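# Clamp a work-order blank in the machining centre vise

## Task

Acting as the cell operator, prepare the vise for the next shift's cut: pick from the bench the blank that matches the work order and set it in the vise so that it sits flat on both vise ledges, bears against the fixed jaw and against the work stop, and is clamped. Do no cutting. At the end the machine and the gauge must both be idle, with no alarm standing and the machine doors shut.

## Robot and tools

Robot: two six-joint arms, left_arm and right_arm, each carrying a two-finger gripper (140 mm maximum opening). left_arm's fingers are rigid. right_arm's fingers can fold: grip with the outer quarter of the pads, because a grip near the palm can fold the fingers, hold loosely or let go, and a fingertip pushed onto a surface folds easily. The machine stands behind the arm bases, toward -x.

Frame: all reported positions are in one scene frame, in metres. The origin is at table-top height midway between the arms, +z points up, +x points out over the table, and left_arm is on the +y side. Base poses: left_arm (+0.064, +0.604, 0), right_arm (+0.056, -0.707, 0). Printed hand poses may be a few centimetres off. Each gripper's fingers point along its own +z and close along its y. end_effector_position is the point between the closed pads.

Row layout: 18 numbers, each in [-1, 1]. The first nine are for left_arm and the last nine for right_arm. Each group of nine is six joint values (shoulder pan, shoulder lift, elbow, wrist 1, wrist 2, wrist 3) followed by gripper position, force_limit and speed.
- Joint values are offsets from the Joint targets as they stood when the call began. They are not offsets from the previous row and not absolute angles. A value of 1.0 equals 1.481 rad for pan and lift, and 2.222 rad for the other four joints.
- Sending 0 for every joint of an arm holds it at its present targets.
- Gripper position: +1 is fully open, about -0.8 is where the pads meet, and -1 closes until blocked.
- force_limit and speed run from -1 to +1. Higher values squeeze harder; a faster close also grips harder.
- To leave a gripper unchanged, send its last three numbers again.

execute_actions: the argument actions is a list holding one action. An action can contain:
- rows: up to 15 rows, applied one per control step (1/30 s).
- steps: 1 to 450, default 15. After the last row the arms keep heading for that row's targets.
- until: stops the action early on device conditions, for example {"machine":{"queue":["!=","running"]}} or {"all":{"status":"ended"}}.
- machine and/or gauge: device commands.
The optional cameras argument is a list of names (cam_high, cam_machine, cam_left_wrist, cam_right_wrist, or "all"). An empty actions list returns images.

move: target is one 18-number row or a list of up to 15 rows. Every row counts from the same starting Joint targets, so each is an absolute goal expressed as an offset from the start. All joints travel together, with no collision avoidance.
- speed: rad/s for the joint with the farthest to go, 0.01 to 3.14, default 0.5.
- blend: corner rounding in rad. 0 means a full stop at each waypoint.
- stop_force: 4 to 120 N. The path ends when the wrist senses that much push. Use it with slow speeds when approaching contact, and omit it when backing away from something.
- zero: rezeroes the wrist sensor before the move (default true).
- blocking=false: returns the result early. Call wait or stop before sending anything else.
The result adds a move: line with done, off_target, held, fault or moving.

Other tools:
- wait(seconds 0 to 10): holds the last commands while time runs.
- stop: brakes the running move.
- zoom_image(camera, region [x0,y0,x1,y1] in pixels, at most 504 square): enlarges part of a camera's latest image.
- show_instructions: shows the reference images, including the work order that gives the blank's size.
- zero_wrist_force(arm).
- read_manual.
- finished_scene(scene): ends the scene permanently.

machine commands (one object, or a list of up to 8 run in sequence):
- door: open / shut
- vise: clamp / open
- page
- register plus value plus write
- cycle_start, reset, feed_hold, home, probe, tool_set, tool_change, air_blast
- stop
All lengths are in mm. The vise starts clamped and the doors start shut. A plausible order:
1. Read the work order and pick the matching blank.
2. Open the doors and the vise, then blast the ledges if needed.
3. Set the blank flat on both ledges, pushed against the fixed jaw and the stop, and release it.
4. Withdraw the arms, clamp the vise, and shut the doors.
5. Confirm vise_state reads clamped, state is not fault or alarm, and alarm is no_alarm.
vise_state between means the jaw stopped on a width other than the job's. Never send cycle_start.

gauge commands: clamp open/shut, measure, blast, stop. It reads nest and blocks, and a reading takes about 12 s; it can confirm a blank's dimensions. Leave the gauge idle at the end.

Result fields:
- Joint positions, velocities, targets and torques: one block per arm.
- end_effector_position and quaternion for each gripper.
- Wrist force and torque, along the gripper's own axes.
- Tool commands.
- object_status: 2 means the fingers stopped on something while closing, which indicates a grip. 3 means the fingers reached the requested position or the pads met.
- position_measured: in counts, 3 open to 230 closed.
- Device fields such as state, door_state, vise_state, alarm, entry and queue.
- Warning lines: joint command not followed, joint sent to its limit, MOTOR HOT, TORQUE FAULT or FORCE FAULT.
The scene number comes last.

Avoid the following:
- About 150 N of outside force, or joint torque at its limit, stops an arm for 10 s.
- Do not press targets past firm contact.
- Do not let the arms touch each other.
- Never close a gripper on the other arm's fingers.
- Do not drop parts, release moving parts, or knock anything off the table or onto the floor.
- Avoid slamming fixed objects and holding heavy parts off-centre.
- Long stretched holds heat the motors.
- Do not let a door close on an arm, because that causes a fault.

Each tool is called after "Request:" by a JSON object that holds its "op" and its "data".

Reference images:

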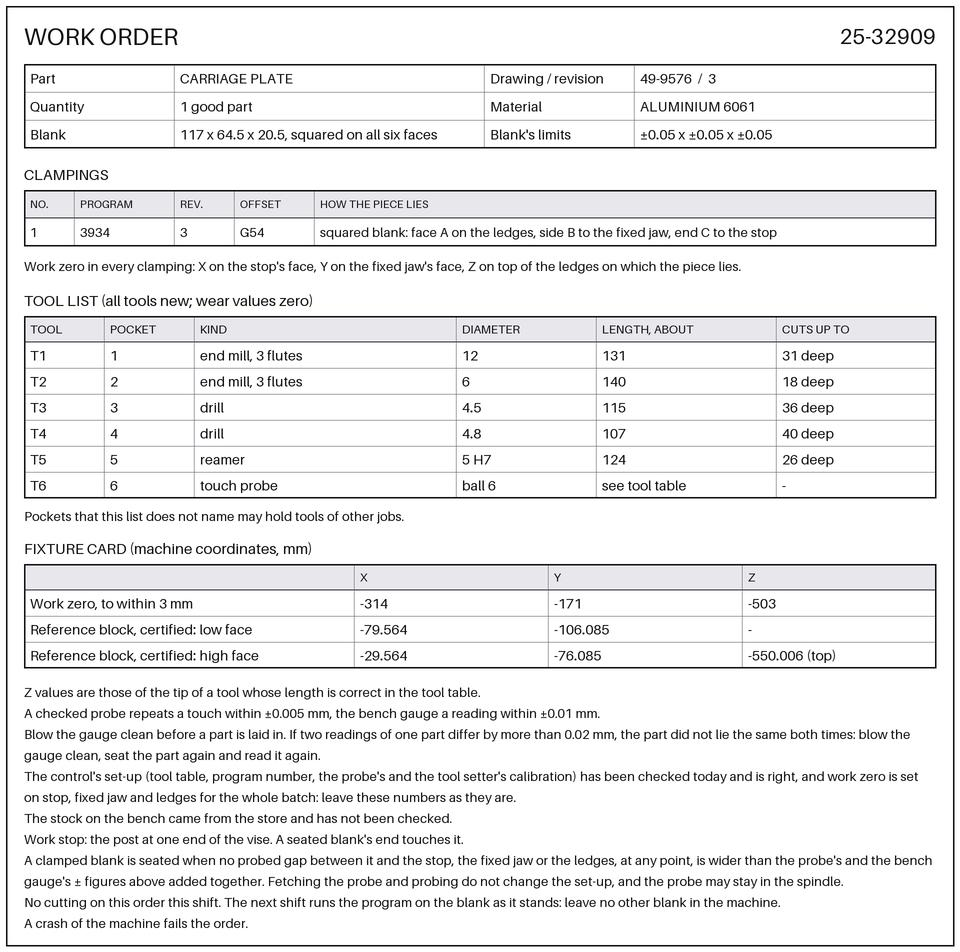

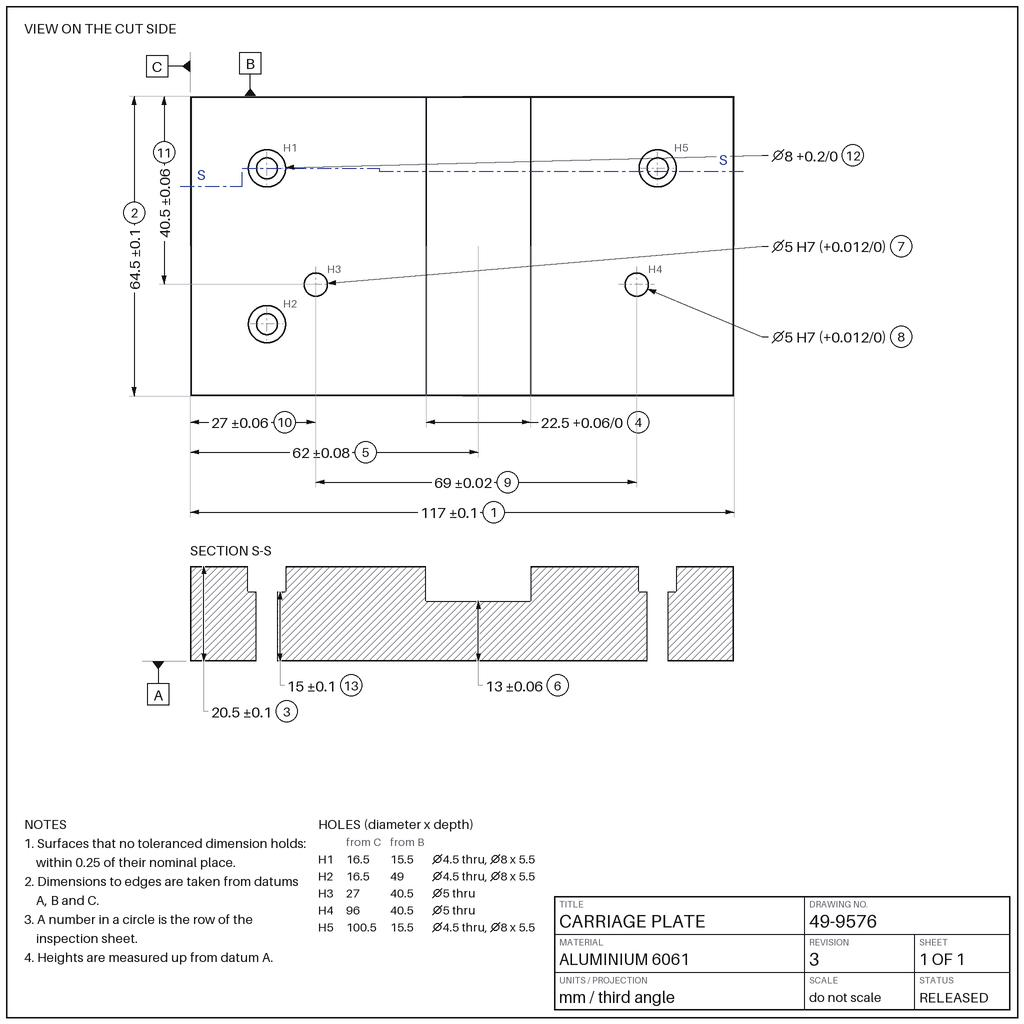

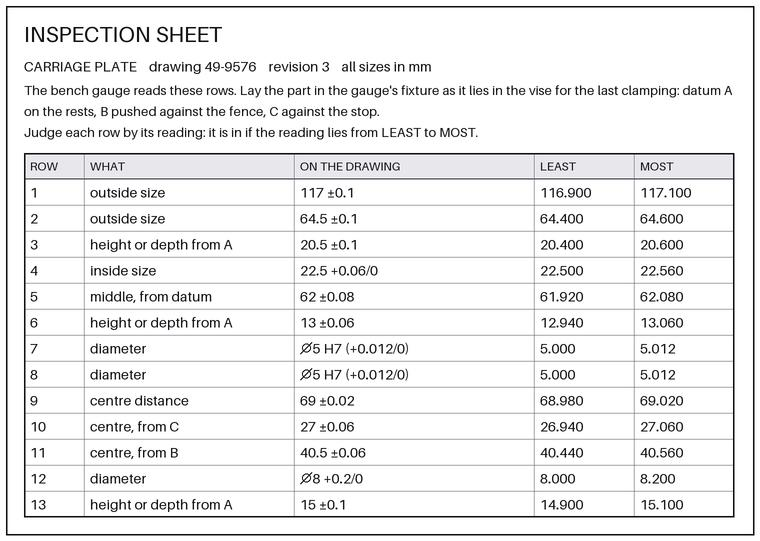

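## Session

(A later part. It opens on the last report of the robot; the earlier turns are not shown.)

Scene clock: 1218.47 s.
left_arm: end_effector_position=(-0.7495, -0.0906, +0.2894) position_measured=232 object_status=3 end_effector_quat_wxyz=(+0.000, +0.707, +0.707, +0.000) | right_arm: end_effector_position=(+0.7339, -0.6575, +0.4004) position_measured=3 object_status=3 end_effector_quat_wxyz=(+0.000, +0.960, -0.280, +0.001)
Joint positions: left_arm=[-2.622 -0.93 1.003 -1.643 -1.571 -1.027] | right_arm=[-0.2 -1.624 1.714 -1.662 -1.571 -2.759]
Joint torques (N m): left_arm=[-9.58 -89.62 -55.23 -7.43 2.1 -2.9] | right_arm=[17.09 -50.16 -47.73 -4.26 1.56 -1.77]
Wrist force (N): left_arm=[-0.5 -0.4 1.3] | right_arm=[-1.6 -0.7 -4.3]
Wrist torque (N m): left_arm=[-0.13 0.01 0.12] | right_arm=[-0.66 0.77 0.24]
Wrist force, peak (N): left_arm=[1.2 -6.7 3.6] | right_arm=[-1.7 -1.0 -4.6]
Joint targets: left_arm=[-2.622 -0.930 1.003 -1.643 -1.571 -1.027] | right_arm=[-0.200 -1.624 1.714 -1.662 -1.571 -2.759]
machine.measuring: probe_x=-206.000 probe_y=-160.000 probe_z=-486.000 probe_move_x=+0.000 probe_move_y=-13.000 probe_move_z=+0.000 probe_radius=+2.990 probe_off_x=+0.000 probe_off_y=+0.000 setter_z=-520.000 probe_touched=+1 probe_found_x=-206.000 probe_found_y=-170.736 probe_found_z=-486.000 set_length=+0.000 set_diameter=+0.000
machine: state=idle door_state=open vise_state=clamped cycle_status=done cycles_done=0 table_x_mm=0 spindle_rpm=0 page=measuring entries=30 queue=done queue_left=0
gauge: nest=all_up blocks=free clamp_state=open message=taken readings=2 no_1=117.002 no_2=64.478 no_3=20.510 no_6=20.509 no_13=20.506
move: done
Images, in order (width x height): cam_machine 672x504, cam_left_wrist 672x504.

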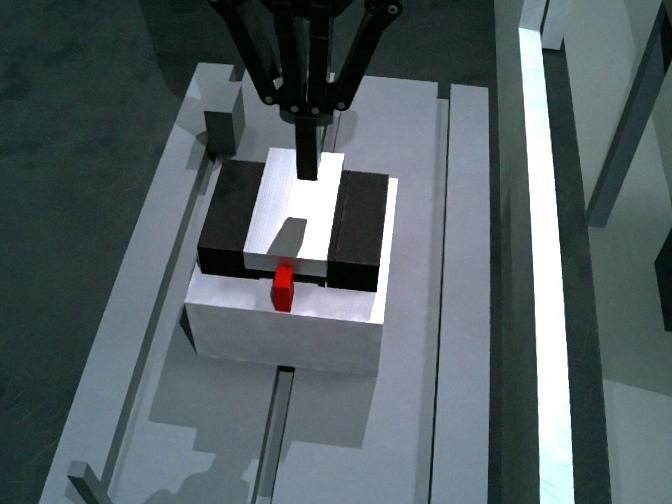

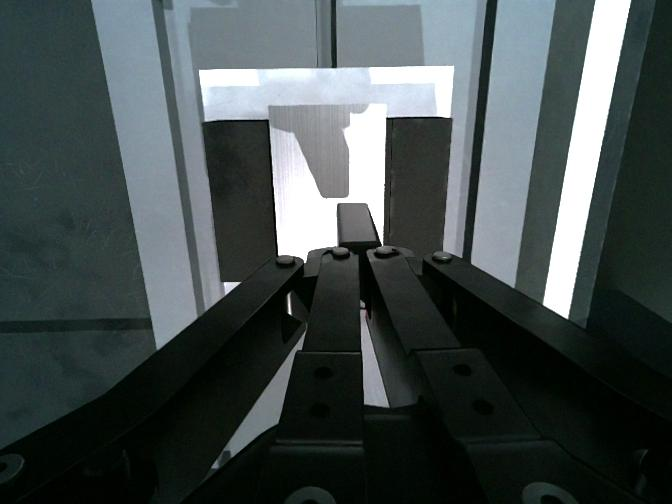

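Request:
{"op": "move", "data": {"target": [0,0.0054,0.02488,-0.02854,0,0,-1,0.2,-1,0,0,0,0,0,0,1,1,1], "speed": 0.06}}

Request:
{"op": "move", "data": {"target": [0,0.0021,0.00957,-0.01098,0,0,-1,0.2,-1,0,0,0,0,0,0,1,1,1], "speed": 0.01, "stop_force": 30}}

Scene clock: 1224.80 s.
left_arm: end_effector_position=(-0.7500, -0.0905, +0.2512) position_measured=232 object_status=3 end_effector_quat_wxyz=(+0.000, +0.707, +0.707, +0.000) end_effector_velocity=(+0.001, +0.001, -0.002) end_effector_angular_velocity=(+0.001, -0.001, +0.000) | right_arm: end_effector_position=(+0.7339, -0.6575, +0.4004) position_measured=3 object_status=3 end_effector_quat_wxyz=(+0.000, +0.960, -0.280, +0.001)
Joint positions: left_arm=[-2.622 -0.922 1.058 -1.706 -1.571 -1.027] | right_arm=[-0.2 -1.624 1.714 -1.662 -1.571 -2.759]
Joint velocities: left_arm=[0 0 0.005 -0.003 0 0] | right_arm=[within noise]
Joint torques (N m): left_arm=[-10.6 -30.46 -5.31 -9.4 0.28 -2.69] | right_arm=[18.48 -48.72 -48.48 -4.37 2.06 -2.26]
Wrist force (N): left_arm=[14.7 23.7 -71.6] | right_arm=[-1.8 -0.9 -4.4]
Wrist torque (N m): left_arm=[-0.95 0.61 0.11] | right_arm=[-0.70 0.80 0.24]
Wrist force, peak (N): left_arm=[14.7 23.7 -71.6] | right_arm=[-1.7 -0.9 -4.6]
Joint targets: left_arm=[-2.622 -0.922 1.058 -1.706 -1.571 -1.027] | right_arm=[-0.200 -1.624 1.714 -1.662 -1.571 -2.759]
machine.measuring: probe_x=-206.000 probe_y=-160.000 probe_z=-486.000 probe_move_x=+0.000 probe_move_y=-13.000 probe_move_z=+0.000 probe_radius=+2.990 probe_off_x=+0.000 probe_off_y=+0.000 setter_z=-520.000 probe_touched=+1 probe_found_x=-206.000 probe_found_y=-170.736 probe_found_z=-486.000 set_length=+0.000 set_diameter=+0.000
machine: state=idle door_state=open vise_state=clamped cycle_status=done cycles_done=0 table_x_mm=0 spindle_rpm=0 page=measuring entries=30 queue=done queue_left=0
gauge: nest=all_up blocks=free clamp_state=open message=taken readings=2 no_1=117.002 no_2=64.478 no_3=20.510 no_6=20.509 no_13=20.506
move: done

Scene clock: 1225.93 s.
left_arm: end_effector_position=(-0.7500, -0.0905, +0.2508) position_measured=232 object_status=3 end_effector_quat_wxyz=(+0.000, +0.707, +0.707, +0.000) | right_arm: end_effector_position=(+0.7339, -0.6575, +0.4004) position_measured=3 object_status=3 end_effector_quat_wxyz=(+0.000, +0.960, -0.280, +0.001)
Joint positions: left_arm=[-2.622 -0.922 1.058 -1.707 -1.571 -1.027] | right_arm=[-0.2 -1.624 1.714 -1.662 -1.571 -2.759]
Joint torques (N m): left_arm=[-9.93 -11.17 -12.8 -5.47 0.33 -2.7] | right_arm=[20.39 -49.02 -47.91 -4.28 2.2 -2.27]
Wrist force (N): left_arm=[17.7 27.6 -86.0] | right_arm=[-1.5 -0.7 -4.4]
Wrist torque (N m): left_arm=[-1.20 0.71 0.12] | right_arm=[-0.66 0.75 0.24]
Wrist force, peak (N): left_arm=[19.6 30.7 -95.5] | right_arm=[-1.7 -0.9 -4.7]
Joint targets: left_arm=[-2.622 -0.922 1.058 -1.707 -1.571 -1.027] | right_arm=[-0.200 -1.624 1.714 -1.662 -1.571 -2.759]
machine.measuring: probe_x=-206.000 probe_y=-160.000 probe_z=-486.000 probe_move_x=+0.000 probe_move_y=-13.000 probe_move_z=+0.000 probe_radius=+2.990 probe_off_x=+0.000 probe_off_y=+0.000 setter_z=-520.000 probe_touched=+1 probe_found_x=-206.000 probe_found_y=-170.736 probe_found_z=-486.000 set_length=+0.000 set_diameter=+0.000
machine: state=idle door_state=open vise_state=clamped cycle_status=done cycles_done=0 table_x_mm=0 spindle_rpm=0 page=measuring entries=30 queue=done queue_left=0
gauge: nest=all_up blocks=free clamp_state=open message=taken readings=2 no_1=117.002 no_2=64.478 no_3=20.510 no_6=20.509 no_13=20.506
move: contact (left_arm); left_arm: the wrist 1 is farthest, 0.024 rad from its target

Request:
{"op": "move", "data": {"target": [0,-0.00012,-0.0005,0.0006,0,0,-1,0.2,-1,0,0,0,0,0,0,1,1,1], "speed": 0.01}}

Scene clock: 1229.90 s.
left_arm: end_effector_position=(-0.7500, -0.0905, +0.2514) position_measured=232 object_status=3 end_effector_quat_wxyz=(+0.000, +0.707, +0.707, +0.000) | right_arm: end_effector_position=(+0.7339, -0.6575, +0.4004) position_measured=3 object_status=3 end_effector_quat_wxyz=(+0.000, +0.960, -0.280, +0.001)
Joint positions: left_arm=[-2.622 -0.922 1.057 -1.705 -1.571 -1.027] | right_arm=[-0.2 -1.624 1.714 -1.662 -1.571 -2.759]
Joint torques (N m): left_arm=[-10.39 -42.74 -26.6 -3.53 0.18 -2.44] | right_arm=[18.28 -50.01 -47.56 -4.56 2.14 -2.07]
Wrist force (N): left_arm=[10.4 15.7 -55.7] | right_arm=[-1.6 -0.7 -4.3]
Wrist torque (N m): left_arm=[-0.69 0.35 0.12] | right_arm=[-0.66 0.76 0.24]
Wrist force, peak (N): left_arm=[17.9 27.8 -86.5] | right_arm=[-1.5 -0.8 -4.8]
Joint targets: left_arm=[-2.622 -0.922 1.057 -1.705 -1.571 -1.027] | right_arm=[-0.200 -1.624 1.714 -1.662 -1.571 -2.759]
machine.measuring: probe_x=-206.000 probe_y=-160.000 probe_z=-486.000 probe_move_x=+0.000 probe_move_y=-13.000 probe_move_z=+0.000 probe_radius=+2.990 probe_off_x=+0.000 probe_off_y=+0.000 setter_z=-520.000 probe_touched=+1 probe_found_x=-206.000 probe_found_y=-170.736 probe_found_z=-486.000 set_length=+0.000 set_diameter=+0.000
machine: state=idle door_state=open vise_state=clamped cycle_status=done cycles_done=0 table_x_mm=0 spindle_rpm=0 page=measuring entries=30 queue=done queue_left=0
gauge: nest=all_up blocks=free clamp_state=open message=taken readings=2 no_1=117.002 no_2=64.478 no_3=20.510 no_6=20.509 no_13=20.506
move: done

Request:
{"op": "execute_actions", "data": {"actions": [{"machine":{"vise":"open"},"steps":40}]}}

Request:
{"op": "execute_actions", "data": {"actions": [{"machine":{"vise":"clamp"},"steps":50}]}}

Scene clock: 1234.10 s.
left_arm: end_effector_position=(-0.7500, -0.0905, +0.2516) position_measured=232 object_status=3 end_effector_quat_wxyz=(+0.000, +0.707, +0.707, +0.000) | right_arm: end_effector_position=(+0.7339, -0.6575, +0.4004) position_measured=3 object_status=3 end_effector_quat_wxyz=(+0.000, +0.960, -0.280, +0.001)
Joint positions: left_arm=[-2.622 -0.922 1.057 -1.705 -1.571 -1.027] | right_arm=[-0.2 -1.624 1.714 -1.662 -1.571 -2.759]
Joint torques (N m): left_arm=[-10.2 -55.77 -31.05 -5.49 0.55 -2.48] | right_arm=[16.27 -49.25 -49.05 -4.47 1.72 -2.13]
Wrist force (N): left_arm=[7.1 12.2 -45.0] | right_arm=[-1.5 -1.0 -4.5]
Wrist torque (N m): left_arm=[-0.60 0.33 0.12] | right_arm=[-0.73 0.73 0.24]
Wrist force, peak (N): left_arm=[9.9 15.1 -54.7] | right_arm=[-1.7 -0.9 -4.7]
Joint targets: left_arm=[-2.622 -0.922 1.057 -1.705 -1.571 -1.027] | right_arm=[-0.200 -1.624 1.714 -1.662 -1.571 -2.759]
Tool commands: left_gripper/position=-1.0 left_gripper/force_limit=+0.2 left_gripper/speed=-1.0 right_gripper/position=+1.0 right_gripper/force_limit=+1.0 right_gripper/speed=+1.0
machine.measuring: probe_x=-206.000 probe_y=-160.000 probe_z=-486.000 probe_move_x=+0.000 probe_move_y=-13.000 probe_move_z=+0.000 probe_radius=+2.990 probe_off_x=+0.000 probe_off_y=+0.000 setter_z=-520.000 probe_touched=+1 probe_found_x=-206.000 probe_found_y=-170.736 probe_found_z=-486.000 set_length=+0.000 set_diameter=+0.000
machine: state=idle door_state=open vise_state=open cycle_status=done cycles_done=0 table_x_mm=0 spindle_rpm=0 page=measuring entries=30 queue=done queue_left=0
gauge: nest=all_up blocks=free clamp_state=open message=taken readings=2 no_1=117.002 no_2=64.478 no_3=20.510 no_6=20.509 no_13=20.506

Scene clock: 1235.97 s.
left_arm: end_effector_position=(-0.7500, -0.0905, +0.2516) position_measured=232 object_status=3 end_effector_quat_wxyz=(+0.000, +0.707, +0.707, +0.000) | right_arm: end_effector_position=(+0.7339, -0.6575, +0.4004) position_measured=3 object_status=3 end_effector_quat_wxyz=(+0.000, +0.960, -0.280, +0.001)
Joint positions: left_arm=[-2.622 -0.922 1.057 -1.705 -1.571 -1.027] | right_arm=[-0.2 -1.624 1.714 -1.662 -1.571 -2.759]
Joint torques (N m): left_arm=[-10.6 -55.25 -30.71 -6.75 0.5 -2.4] | right_arm=[16.46 -49.87 -47.69 -4.33 2.12 -2.34]
Wrist force (N): left_arm=[7.1 11.6 -44.7] | right_arm=[-1.8 -0.8 -4.3]
Wrist torque (N m): left_arm=[-0.49 0.29 0.12] | right_arm=[-0.68 0.82 0.24]
Wrist force, peak (N): left_arm=[7.2 12.6 -45.1] | right_arm=[-1.6 -0.7 -4.7]
Joint targets: left_arm=[-2.622 -0.922 1.057 -1.705 -1.571 -1.027] | right_arm=[-0.200 -1.624 1.714 -1.662 -1.571 -2.759]
Tool commands: left_gripper/position=-1.0 left_gripper/force_limit=+0.2 left_gripper/speed=-1.0 right_gripper/position=+1.0 right_gripper/force_limit=+1.0 right_gripper/speed=+1.0
machine.measuring: probe_x=-206.000 probe_y=-160.000 probe_z=-486.000 probe_move_x=+0.000 probe_move_y=-13.000 probe_move_z=+0.000 probe_radius=+2.990 probe_off_x=+0.000 probe_off_y=+0.000 setter_z=-520.000 probe_touched=+1 probe_found_x=-206.000 probe_found_y=-170.736 probe_found_z=-486.000 set_length=+0.000 set_diameter=+0.000
machine: state=idle door_state=open vise_state=clamped cycle_status=done cycles_done=0 table_x_mm=0 spindle_rpm=0 page=measuring entries=30 queue=done queue_left=0
gauge: nest=all_up blocks=free clamp_state=open message=taken readings=2 no_1=117.002 no_2=64.478 no_3=20.510 no_6=20.509 no_13=20.506

Request:
{"op": "move", "data": {"target": [[0,-0.0056,-0.0244,0.0278,0,0,-1,0.2,-1,0,0,0,0,0,0,1,1,1],[0.5388,-0.5393,0.2955,0.0636,0,0.3591,-1,0.2,-1,0,0,0,0,0,0,1,1,1]], "speed": [0.15,0.7], "blend": [0.01,0]}}

Request:
{"op": "execute_actions", "data": {"actions": [{"machine":[{"door":"shut"},{"register":"probe_x","value":-305,"write":true},{"register":"probe_y","value":-229,"write":true},{"register":"probe_z","value":-474,"write":true},{"register":"probe_move_y","value":0,"write":true},{"register":"probe_move_z","value":-11,"write":true,"probe":true}],"steps":450,"until":{"machine":{"queue":["!=","running"]}}}]}}

Request:
{"op": "execute_actions", "data": {"actions": [{"machine":[{"register":"probe_x","value":-202,"write":true,"probe":true}],"steps":450,"until":{"machine":{"queue":["!=","running"]}}}]}}

Request:
{"op": "execute_actions", "data": {"actions": [{"machine":[{"register":"probe_y","value":-177,"write":true,"probe":true}],"steps":450,"until":{"machine":{"queue":["!=","running"]}}}]}}

Scene clock: 1244.07 s.
left_arm: end_effector_position=(+0.0971, -0.0197, +0.4503) position_measured=232 object_status=3 end_effector_quat_wxyz=(+0.000, +0.707, +0.707, +0.000) | right_arm: end_effector_position=(+0.7339, -0.6575, +0.4004) position_measured=3 object_status=3 end_effector_quat_wxyz=(+0.000, +0.960, -0.280, +0.001)
Joint positions: left_arm=[-1.824 -1.721 1.713 -1.564 -1.571 -0.229] | right_arm=[-0.2 -1.624 1.714 -1.662 -1.571 -2.759]
Joint torques (N m): left_arm=[14.15 -42.82 -40.08 -3.25 0.67 2.45] | right_arm=[16.37 -50.69 -48.94 -4.31 2 -2.05]
Wrist force (N): left_arm=[-0.7 0.1 1.9] | right_arm=[-1.6 -0.9 -4.3]
Wrist torque (N m): left_arm=[0.00 0.11 -0.07] | right_arm=[-0.71 0.77 0.24]
Wrist force, peak (N): left_arm=[7.5 11.4 -45.5] | right_arm=[-1.7 -0.9 -4.7]
Joint targets: left_arm=[-1.824 -1.721 1.714 -1.564 -1.571 -0.229] | right_arm=[-0.200 -1.624 1.714 -1.662 -1.571 -2.759]
machine.measuring: probe_x=-206.000 probe_y=-160.000 probe_z=-486.000 probe_move_x=+0.000 probe_move_y=-13.000 probe_move_z=+0.000 probe_radius=+2.990 probe_off_x=+0.000 probe_off_y=+0.000 setter_z=-520.000 probe_touched=+1 probe_found_x=-206.000 probe_found_y=-170.736 probe_found_z=-486.000 set_length=+0.000 set_diameter=+0.000
machine: state=idle door_state=open vise_state=clamped cycle_status=done cycles_done=0 table_x_mm=0 spindle_rpm=0 page=measuring entries=30 queue=done queue_left=0
gauge: nest=all_up blocks=free clamp_state=open message=taken readings=2 no_1=117.002 no_2=64.478 no_3=20.510 no_6=20.509 no_13=20.506
move: done

Scene clock: 1254.20 s.
left_arm: end_effector_position=(+0.0973, -0.0195, +0.4503) position_measured=232 object_status=3 end_effector_quat_wxyz=(+0.000, +0.707, +0.707, +0.000) | right_arm: end_effector_position=(+0.7339, -0.6575, +0.4004) position_measured=3 object_status=3 end_effector_quat_wxyz=(+0.000, +0.960, -0.280, +0.001)
Joint positions: left_arm=[-1.824 -1.721 1.714 -1.564 -1.571 -0.229] | right_arm=[-0.2 -1.624 1.714 -1.662 -1.571 -2.759]
Joint torques (N m): left_arm=[12.36 -42.63 -41.72 -3.13 0.97 2.35] | right_arm=[16.55 -51.42 -47.95 -4.31 1.97 -1.93]
Wrist force (N): left_arm=[-0.5 0.2 1.5] | right_arm=[-1.4 -0.8 -4.5]
Wrist torque (N m): left_arm=[0.04 0.06 -0.07] | right_arm=[-0.66 0.73 0.24]
Wrist force, peak (N): left_arm=[-0.5 0.3 2.0] | right_arm=[-1.7 -0.9 -4.7]
Joint targets: left_arm=[-1.824 -1.721 1.714 -1.564 -1.571 -0.229] | right_arm=[-0.200 -1.624 1.714 -1.662 -1.571 -2.759]
Tool commands: left_gripper/position=-1.0 left_gripper/force_limit=+0.2 left_gripper/speed=-1.0 right_gripper/position=+1.0 right_gripper/force_limit=+1.0 right_gripper/speed=+1.0
machine.measuring: probe_x=-305.000 probe_y=-229.000 probe_z=-474.000 probe_move_x=+0.000 probe_move_y=+0.000 probe_move_z=-11.000 probe_radius=+2.990 probe_off_x=+0.000 probe_off_y=+0.000 setter_z=-520.000 probe_touched=+1 probe_found_x=-305.000 probe_found_y=-229.000 probe_found_z=-482.292 set_length=+0.000 set_diameter=+0.000
machine: state=idle door_state=shut vise_state=clamped cycle_status=done cycles_done=0 table_x_mm=0 spindle_rpm=0 page=measuring entries=36 queue=done queue_left=0
gauge: nest=all_up blocks=free clamp_state=open message=taken readings=2 no_1=117.002 no_2=64.478 no_3=20.510 no_6=20.509 no_13=20.506

Scene clock: 1261.73 s.
left_arm: end_effector_position=(+0.0973, -0.0195, +0.4503) position_measured=232 object_status=3 end_effector_quat_wxyz=(+0.000, +0.707, +0.707, +0.000) | right_arm: end_effector_position=(+0.7339, -0.6575, +0.4004) position_measured=3 object_status=3 end_effector_quat_wxyz=(+0.000, +0.960, -0.280, +0.001)
Joint positions: left_arm=[-1.824 -1.721 1.714 -1.564 -1.571 -0.229] | right_arm=[-0.2 -1.624 1.714 -1.662 -1.571 -2.759]
Joint torques (N m): left_arm=[13.92 -43.5 -41.77 -3.4 0.82 2.44] | right_arm=[16.66 -51.83 -49.03 -3.95 1.73 -1.83]
Wrist force (N): left_arm=[-0.5 0.1 1.5] | right_arm=[-1.2 -0.9 -4.2]
Wrist torque (N m): left_arm=[0.02 0.06 -0.07] | right_arm=[-0.69 0.68 0.24]
Wrist force, peak (N): left_arm=[-0.6 0.0 2.1] | right_arm=[-1.7 -0.8 -4.8]
Joint targets: left_arm=[-1.824 -1.721 1.714 -1.564 -1.571 -0.229] | right_arm=[-0.200 -1.624 1.714 -1.662 -1.571 -2.759]
Tool commands: left_gripper/position=-1.0 left_gripper/force_limit=+0.2 left_gripper/speed=-1.0 right_gripper/position=+1.0 right_gripper/force_limit=+1.0 right_gripper/speed=+1.0
machine.measuring: probe_x=-202.000 probe_y=-229.000 probe_z=-474.000 probe_move_x=+0.000 probe_move_y=+0.000 probe_move_z=-11.000 probe_radius=+2.990 probe_off_x=+0.000 probe_off_y=+0.000 setter_z=-520.000 probe_touched=+1 probe_found_x=-202.000 probe_found_y=-229.000 probe_found_z=-482.290 set_length=+0.000 set_diameter=+0.000
machine: state=idle door_state=shut vise_state=clamped cycle_status=done cycles_done=0 table_x_mm=0 spindle_rpm=0 page=measuring entries=38 queue=done queue_left=0
gauge: nest=all_up blocks=free clamp_state=open message=taken readings=2 no_1=117.002 no_2=64.478 no_3=20.510 no_6=20.509 no_13=20.506

Scene clock: 1269.00 s.
left_arm: end_effector_position=(+0.0973, -0.0195, +0.4503) position_measured=232 object_status=3 end_effector_quat_wxyz=(+0.000, +0.707, +0.707, +0.000) | right_arm: end_effector_position=(+0.7339, -0.6575, +0.4004) position_measured=3 object_status=3 end_effector_quat_wxyz=(+0.000, +0.960, -0.280, +0.001)
Joint positions: left_arm=[-1.824 -1.721 1.714 -1.564 -1.571 -0.229] | right_arm=[-0.2 -1.624 1.714 -1.662 -1.571 -2.759]
Joint torques (N m): left_arm=[12.39 -43.43 -41.73 -3.64 0.96 2.32] | right_arm=[17.09 -50.28 -49.13 -4.63 1.49 -1.79]
Wrist force (N): left_arm=[-0.4 -0.1 1.6] | right_arm=[-1.4 -1.0 -4.1]
Wrist torque (N m): left_arm=[-0.04 0.03 -0.07] | right_arm=[-0.72 0.73 0.24]
Wrist force, peak (N): left_arm=[-0.6 0.0 2.3] | right_arm=[-1.6 -0.9 -4.7]
Joint targets: left_arm=[-1.824 -1.721 1.714 -1.564 -1.571 -0.229] | right_arm=[-0.200 -1.624 1.714 -1.662 -1.571 -2.759]
Tool commands: left_gripper/position=-1.0 left_gripper/force_limit=+0.2 left_gripper/speed=-1.0 right_gripper/position=+1.0 right_gripper/force_limit=+1.0 right_gripper/speed=+1.0
machine.measuring: probe_x=-202.000 probe_y=-177.000 probe_z=-474.000 probe_move_x=+0.000 probe_move_y=+0.000 probe_move_z=-11.000 probe_radius=+2.990 probe_off_x=+0.000 probe_off_y=+0.000 setter_z=-520.000 probe_touched=+1 probe_found_x=-202.000 probe_found_y=-177.000 probe_found_z=-482.289 set_length=+0.000 set_diameter=+0.000
machine: state=idle door_state=shut vise_state=clamped cycle_status=done cycles_done=0 table_x_mm=0 spindle_rpm=0 page=measuring entries=40 queue=done queue_left=0
gauge: nest=all_up blocks=free clamp_state=open message=taken readings=2 no_1=117.002 no_2=64.478 no_3=20.510 no_6=20.509 no_13=20.506

Request:
{"op": "execute_actions", "data": {"actions": [{"machine":[{"register":"probe_x","value":-185,"write":true},{"register":"probe_y","value":-200,"write":true},{"register":"probe_z","value":-488,"write":true},{"register":"probe_move_z","value":0,"write":true},{"register":"probe_move_x","value":-12,"write":true,"probe":true}],"steps":450,"until":{"machine":{"queue":["!=","running"]}}}]}}

Request:
{"op": "execute_actions", "data": {"actions": [{"machine":[{"register":"probe_x","value":-300,"write":true},{"register":"probe_y","value":-160,"write":true},{"register":"probe_z","value":-486,"write":true},{"register":"probe_move_x","value":0,"write":true},{"register":"probe_move_y","value":-13,"write":true,"probe":true}],"steps":450,"until":{"machine":{"queue":["!=","running"]}}}]}}

Request:
{"op": "execute_actions", "data": {"actions": [{"machine":[{"register":"probe_x","value":-206,"write":true,"probe":true}],"steps":450,"until":{"machine":{"queue":["!=","running"]}}}]}}

Scene clock: 1281.67 s.
left_arm: end_effector_position=(+0.0973, -0.0195, +0.4503) position_measured=232 object_status=3 end_effector_quat_wxyz=(+0.000, +0.707, +0.707, +0.000) | right_arm: end_effector_position=(+0.7339, -0.6575, +0.4004) position_measured=3 object_status=3 end_effector_quat_wxyz=(+0.000, +0.960, -0.280, +0.001)
Joint positions: left_arm=[-1.824 -1.721 1.714 -1.564 -1.571 -0.229] | right_arm=[-0.2 -1.624 1.714 -1.662 -1.571 -2.759]
Joint torques (N m): left_arm=[11.66 -44.33 -42.11 -3.63 0.95 1.96] | right_arm=[16.92 -50.09 -48.39 -4.45 1.9 -2.21]
Wrist force (N): left_arm=[-0.6 -0.1 1.7] | right_arm=[-1.6 -0.7 -4.6]
Wrist torque (N m): left_arm=[-0.03 0.09 -0.07] | right_arm=[-0.65 0.77 0.24]
Wrist force, peak (N): left_arm=[-0.4 0.1 2.2] | right_arm=[-1.5 -0.8 -4.7]
Joint targets: left_arm=[-1.824 -1.721 1.714 -1.564 -1.571 -0.229] | right_arm=[-0.200 -1.624 1.714 -1.662 -1.571 -2.759]
Tool commands: left_gripper/position=-1.0 left_gripper/force_limit=+0.2 left_gripper/speed=-1.0 right_gripper/position=+1.0 right_gripper/force_limit=+1.0 right_gripper/speed=+1.0
machine.measuring: probe_x=-185.000 probe_y=-200.000 probe_z=-488.000 probe_move_x=-12.000 probe_move_y=+0.000 probe_move_z=+0.000 probe_radius=+2.990 probe_off_x=+0.000 probe_off_y=+0.000 setter_z=-520.000 probe_touched=+1 probe_found_x=-195.498 probe_found_y=-200.000 probe_found_z=-488.000 set_length=+0.000 set_diameter=+0.000
machine: state=idle door_state=shut vise_state=clamped cycle_status=done cycles_done=0 table_x_mm=0 spindle_rpm=0 page=measuring entries=46 queue=done queue_left=0
gauge: nest=all_up blocks=free clamp_state=open message=taken readings=2 no_1=117.002 no_2=64.478 no_3=20.510 no_6=20.509 no_13=20.506

Scene clock: 1289.97 s.
left_arm: end_effector_position=(+0.0973, -0.0195, +0.4503) position_measured=232 object_status=3 end_effector_quat_wxyz=(+0.000, +0.707, +0.707, +0.000) | right_arm: end_effector_position=(+0.7339, -0.6575, +0.4004) position_measured=3 object_status=3 end_effector_quat_wxyz=(+0.000, +0.960, -0.280, +0.001)
Joint positions: left_arm=[-1.824 -1.721 1.714 -1.564 -1.571 -0.229] | right_arm=[-0.2 -1.624 1.714 -1.662 -1.571 -2.759]
Joint torques (N m): left_arm=[11.23 -43.85 -42.38 -3.68 1.04 2.05] | right_arm=[18.24 -49.53 -49.14 -4.45 1.7 -2.02]
Wrist force (N): left_arm=[-0.2 -0.2 1.5] | right_arm=[-1.6 -1.1 -4.4]
Wrist torque (N m): left_arm=[-0.07 0.00 -0.07] | right_arm=[-0.73 0.76 0.24]
Wrist force, peak (N): left_arm=[-0.6 0.3 2.1] | right_arm=[-1.5 -0.7 -4.9]
Joint targets: left_arm=[-1.824 -1.721 1.714 -1.564 -1.571 -0.229] | right_arm=[-0.200 -1.624 1.714 -1.662 -1.571 -2.759]
Tool commands: left_gripper/position=-1.0 left_gripper/force_limit=+0.2 left_gripper/speed=-1.0 right_gripper/position=+1.0 right_gripper/force_limit=+1.0 right_gripper/speed=+1.0
machine.measuring: probe_x=-300.000 probe_y=-160.000 probe_z=-486.000 probe_move_x=+0.000 probe_move_y=-13.000 probe_move_z=+0.000 probe_radius=+2.990 probe_off_x=+0.000 probe_off_y=+0.000 setter_z=-520.000 probe_touched=+1 probe_found_x=-300.000 probe_found_y=-170.743 probe_found_z=-486.000 set_length=+0.000 set_diameter=+0.000
machine: state=idle door_state=shut vise_state=clamped cycle_status=done cycles_done=0 table_x_mm=0 spindle_rpm=0 page=measuring entries=52 queue=done queue_left=0
gauge: nest=all_up blocks=free clamp_state=open message=taken readings=2 no_1=117.002 no_2=64.478 no_3=20.510 no_6=20.509 no_13=20.506

Scene clock: 1297.27 s.
left_arm: end_effector_position=(+0.0973, -0.0195, +0.4503) position_measured=232 object_status=3 end_effector_quat_wxyz=(+0.000, +0.707, +0.707, +0.000) | right_arm: end_effector_position=(+0.7339, -0.6575, +0.4004) position_measured=3 object_status=3 end_effector_quat_wxyz=(+0.000, +0.960, -0.280, +0.001)
Joint positions: left_arm=[-1.824 -1.721 1.714 -1.564 -1.571 -0.229] | right_arm=[-0.2 -1.624 1.714 -1.662 -1.571 -2.759]
Joint torques (N m): left_arm=[11.58 -43.7 -42.24 -3.77 1.16 1.69] | right_arm=[17.4 -49.24 -48.7 -4.12 1.88 -1.98]
Wrist force (N): left_arm=[-0.5 0.3 1.6] | right_arm=[-1.3 -1.0 -4.4]
Wrist torque (N m): left_arm=[0.05 0.05 -0.07] | right_arm=[-0.71 0.71 0.24]
Wrist force, peak (N): left_arm=[-0.9 0.2 2.0] | right_arm=[-1.5 -0.9 -4.8]
Joint targets: left_arm=[-1.824 -1.721 1.714 -1.564 -1.571 -0.229] | right_arm=[-0.200 -1.624 1.714 -1.662 -1.571 -2.759]
Tool commands: left_gripper/position=-1.0 left_gripper/force_limit=+0.2 left_gripper/speed=-1.0 right_gripper/position=+1.0 right_gripper/force_limit=+1.0 right_gripper/speed=+1.0
machine.measuring: probe_x=-206.000 probe_y=-160.000 probe_z=-486.000 probe_move_x=+0.000 probe_move_y=-13.000 probe_move_z=+0.000 probe_radius=+2.990 probe_off_x=+0.000 probe_off_y=+0.000 setter_z=-520.000 probe_touched=+1 probe_found_x=-206.000 probe_found_y=-170.743 probe_found_z=-486.000 set_length=+0.000 set_diameter=+0.000
machine: state=idle door_state=shut vise_state=clamped cycle_status=done cycles_done=0 table_x_mm=0 spindle_rpm=0 page=measuring entries=54 queue=done queue_left=0
gauge: nest=all_up blocks=free clamp_state=open message=taken readings=2 no_1=117.002 no_2=64.478 no_3=20.510 no_6=20.509 no_13=20.506

Request:
{"op": "finished_scene", "data": {"scene": 1}}

The scene is finished: the task was done.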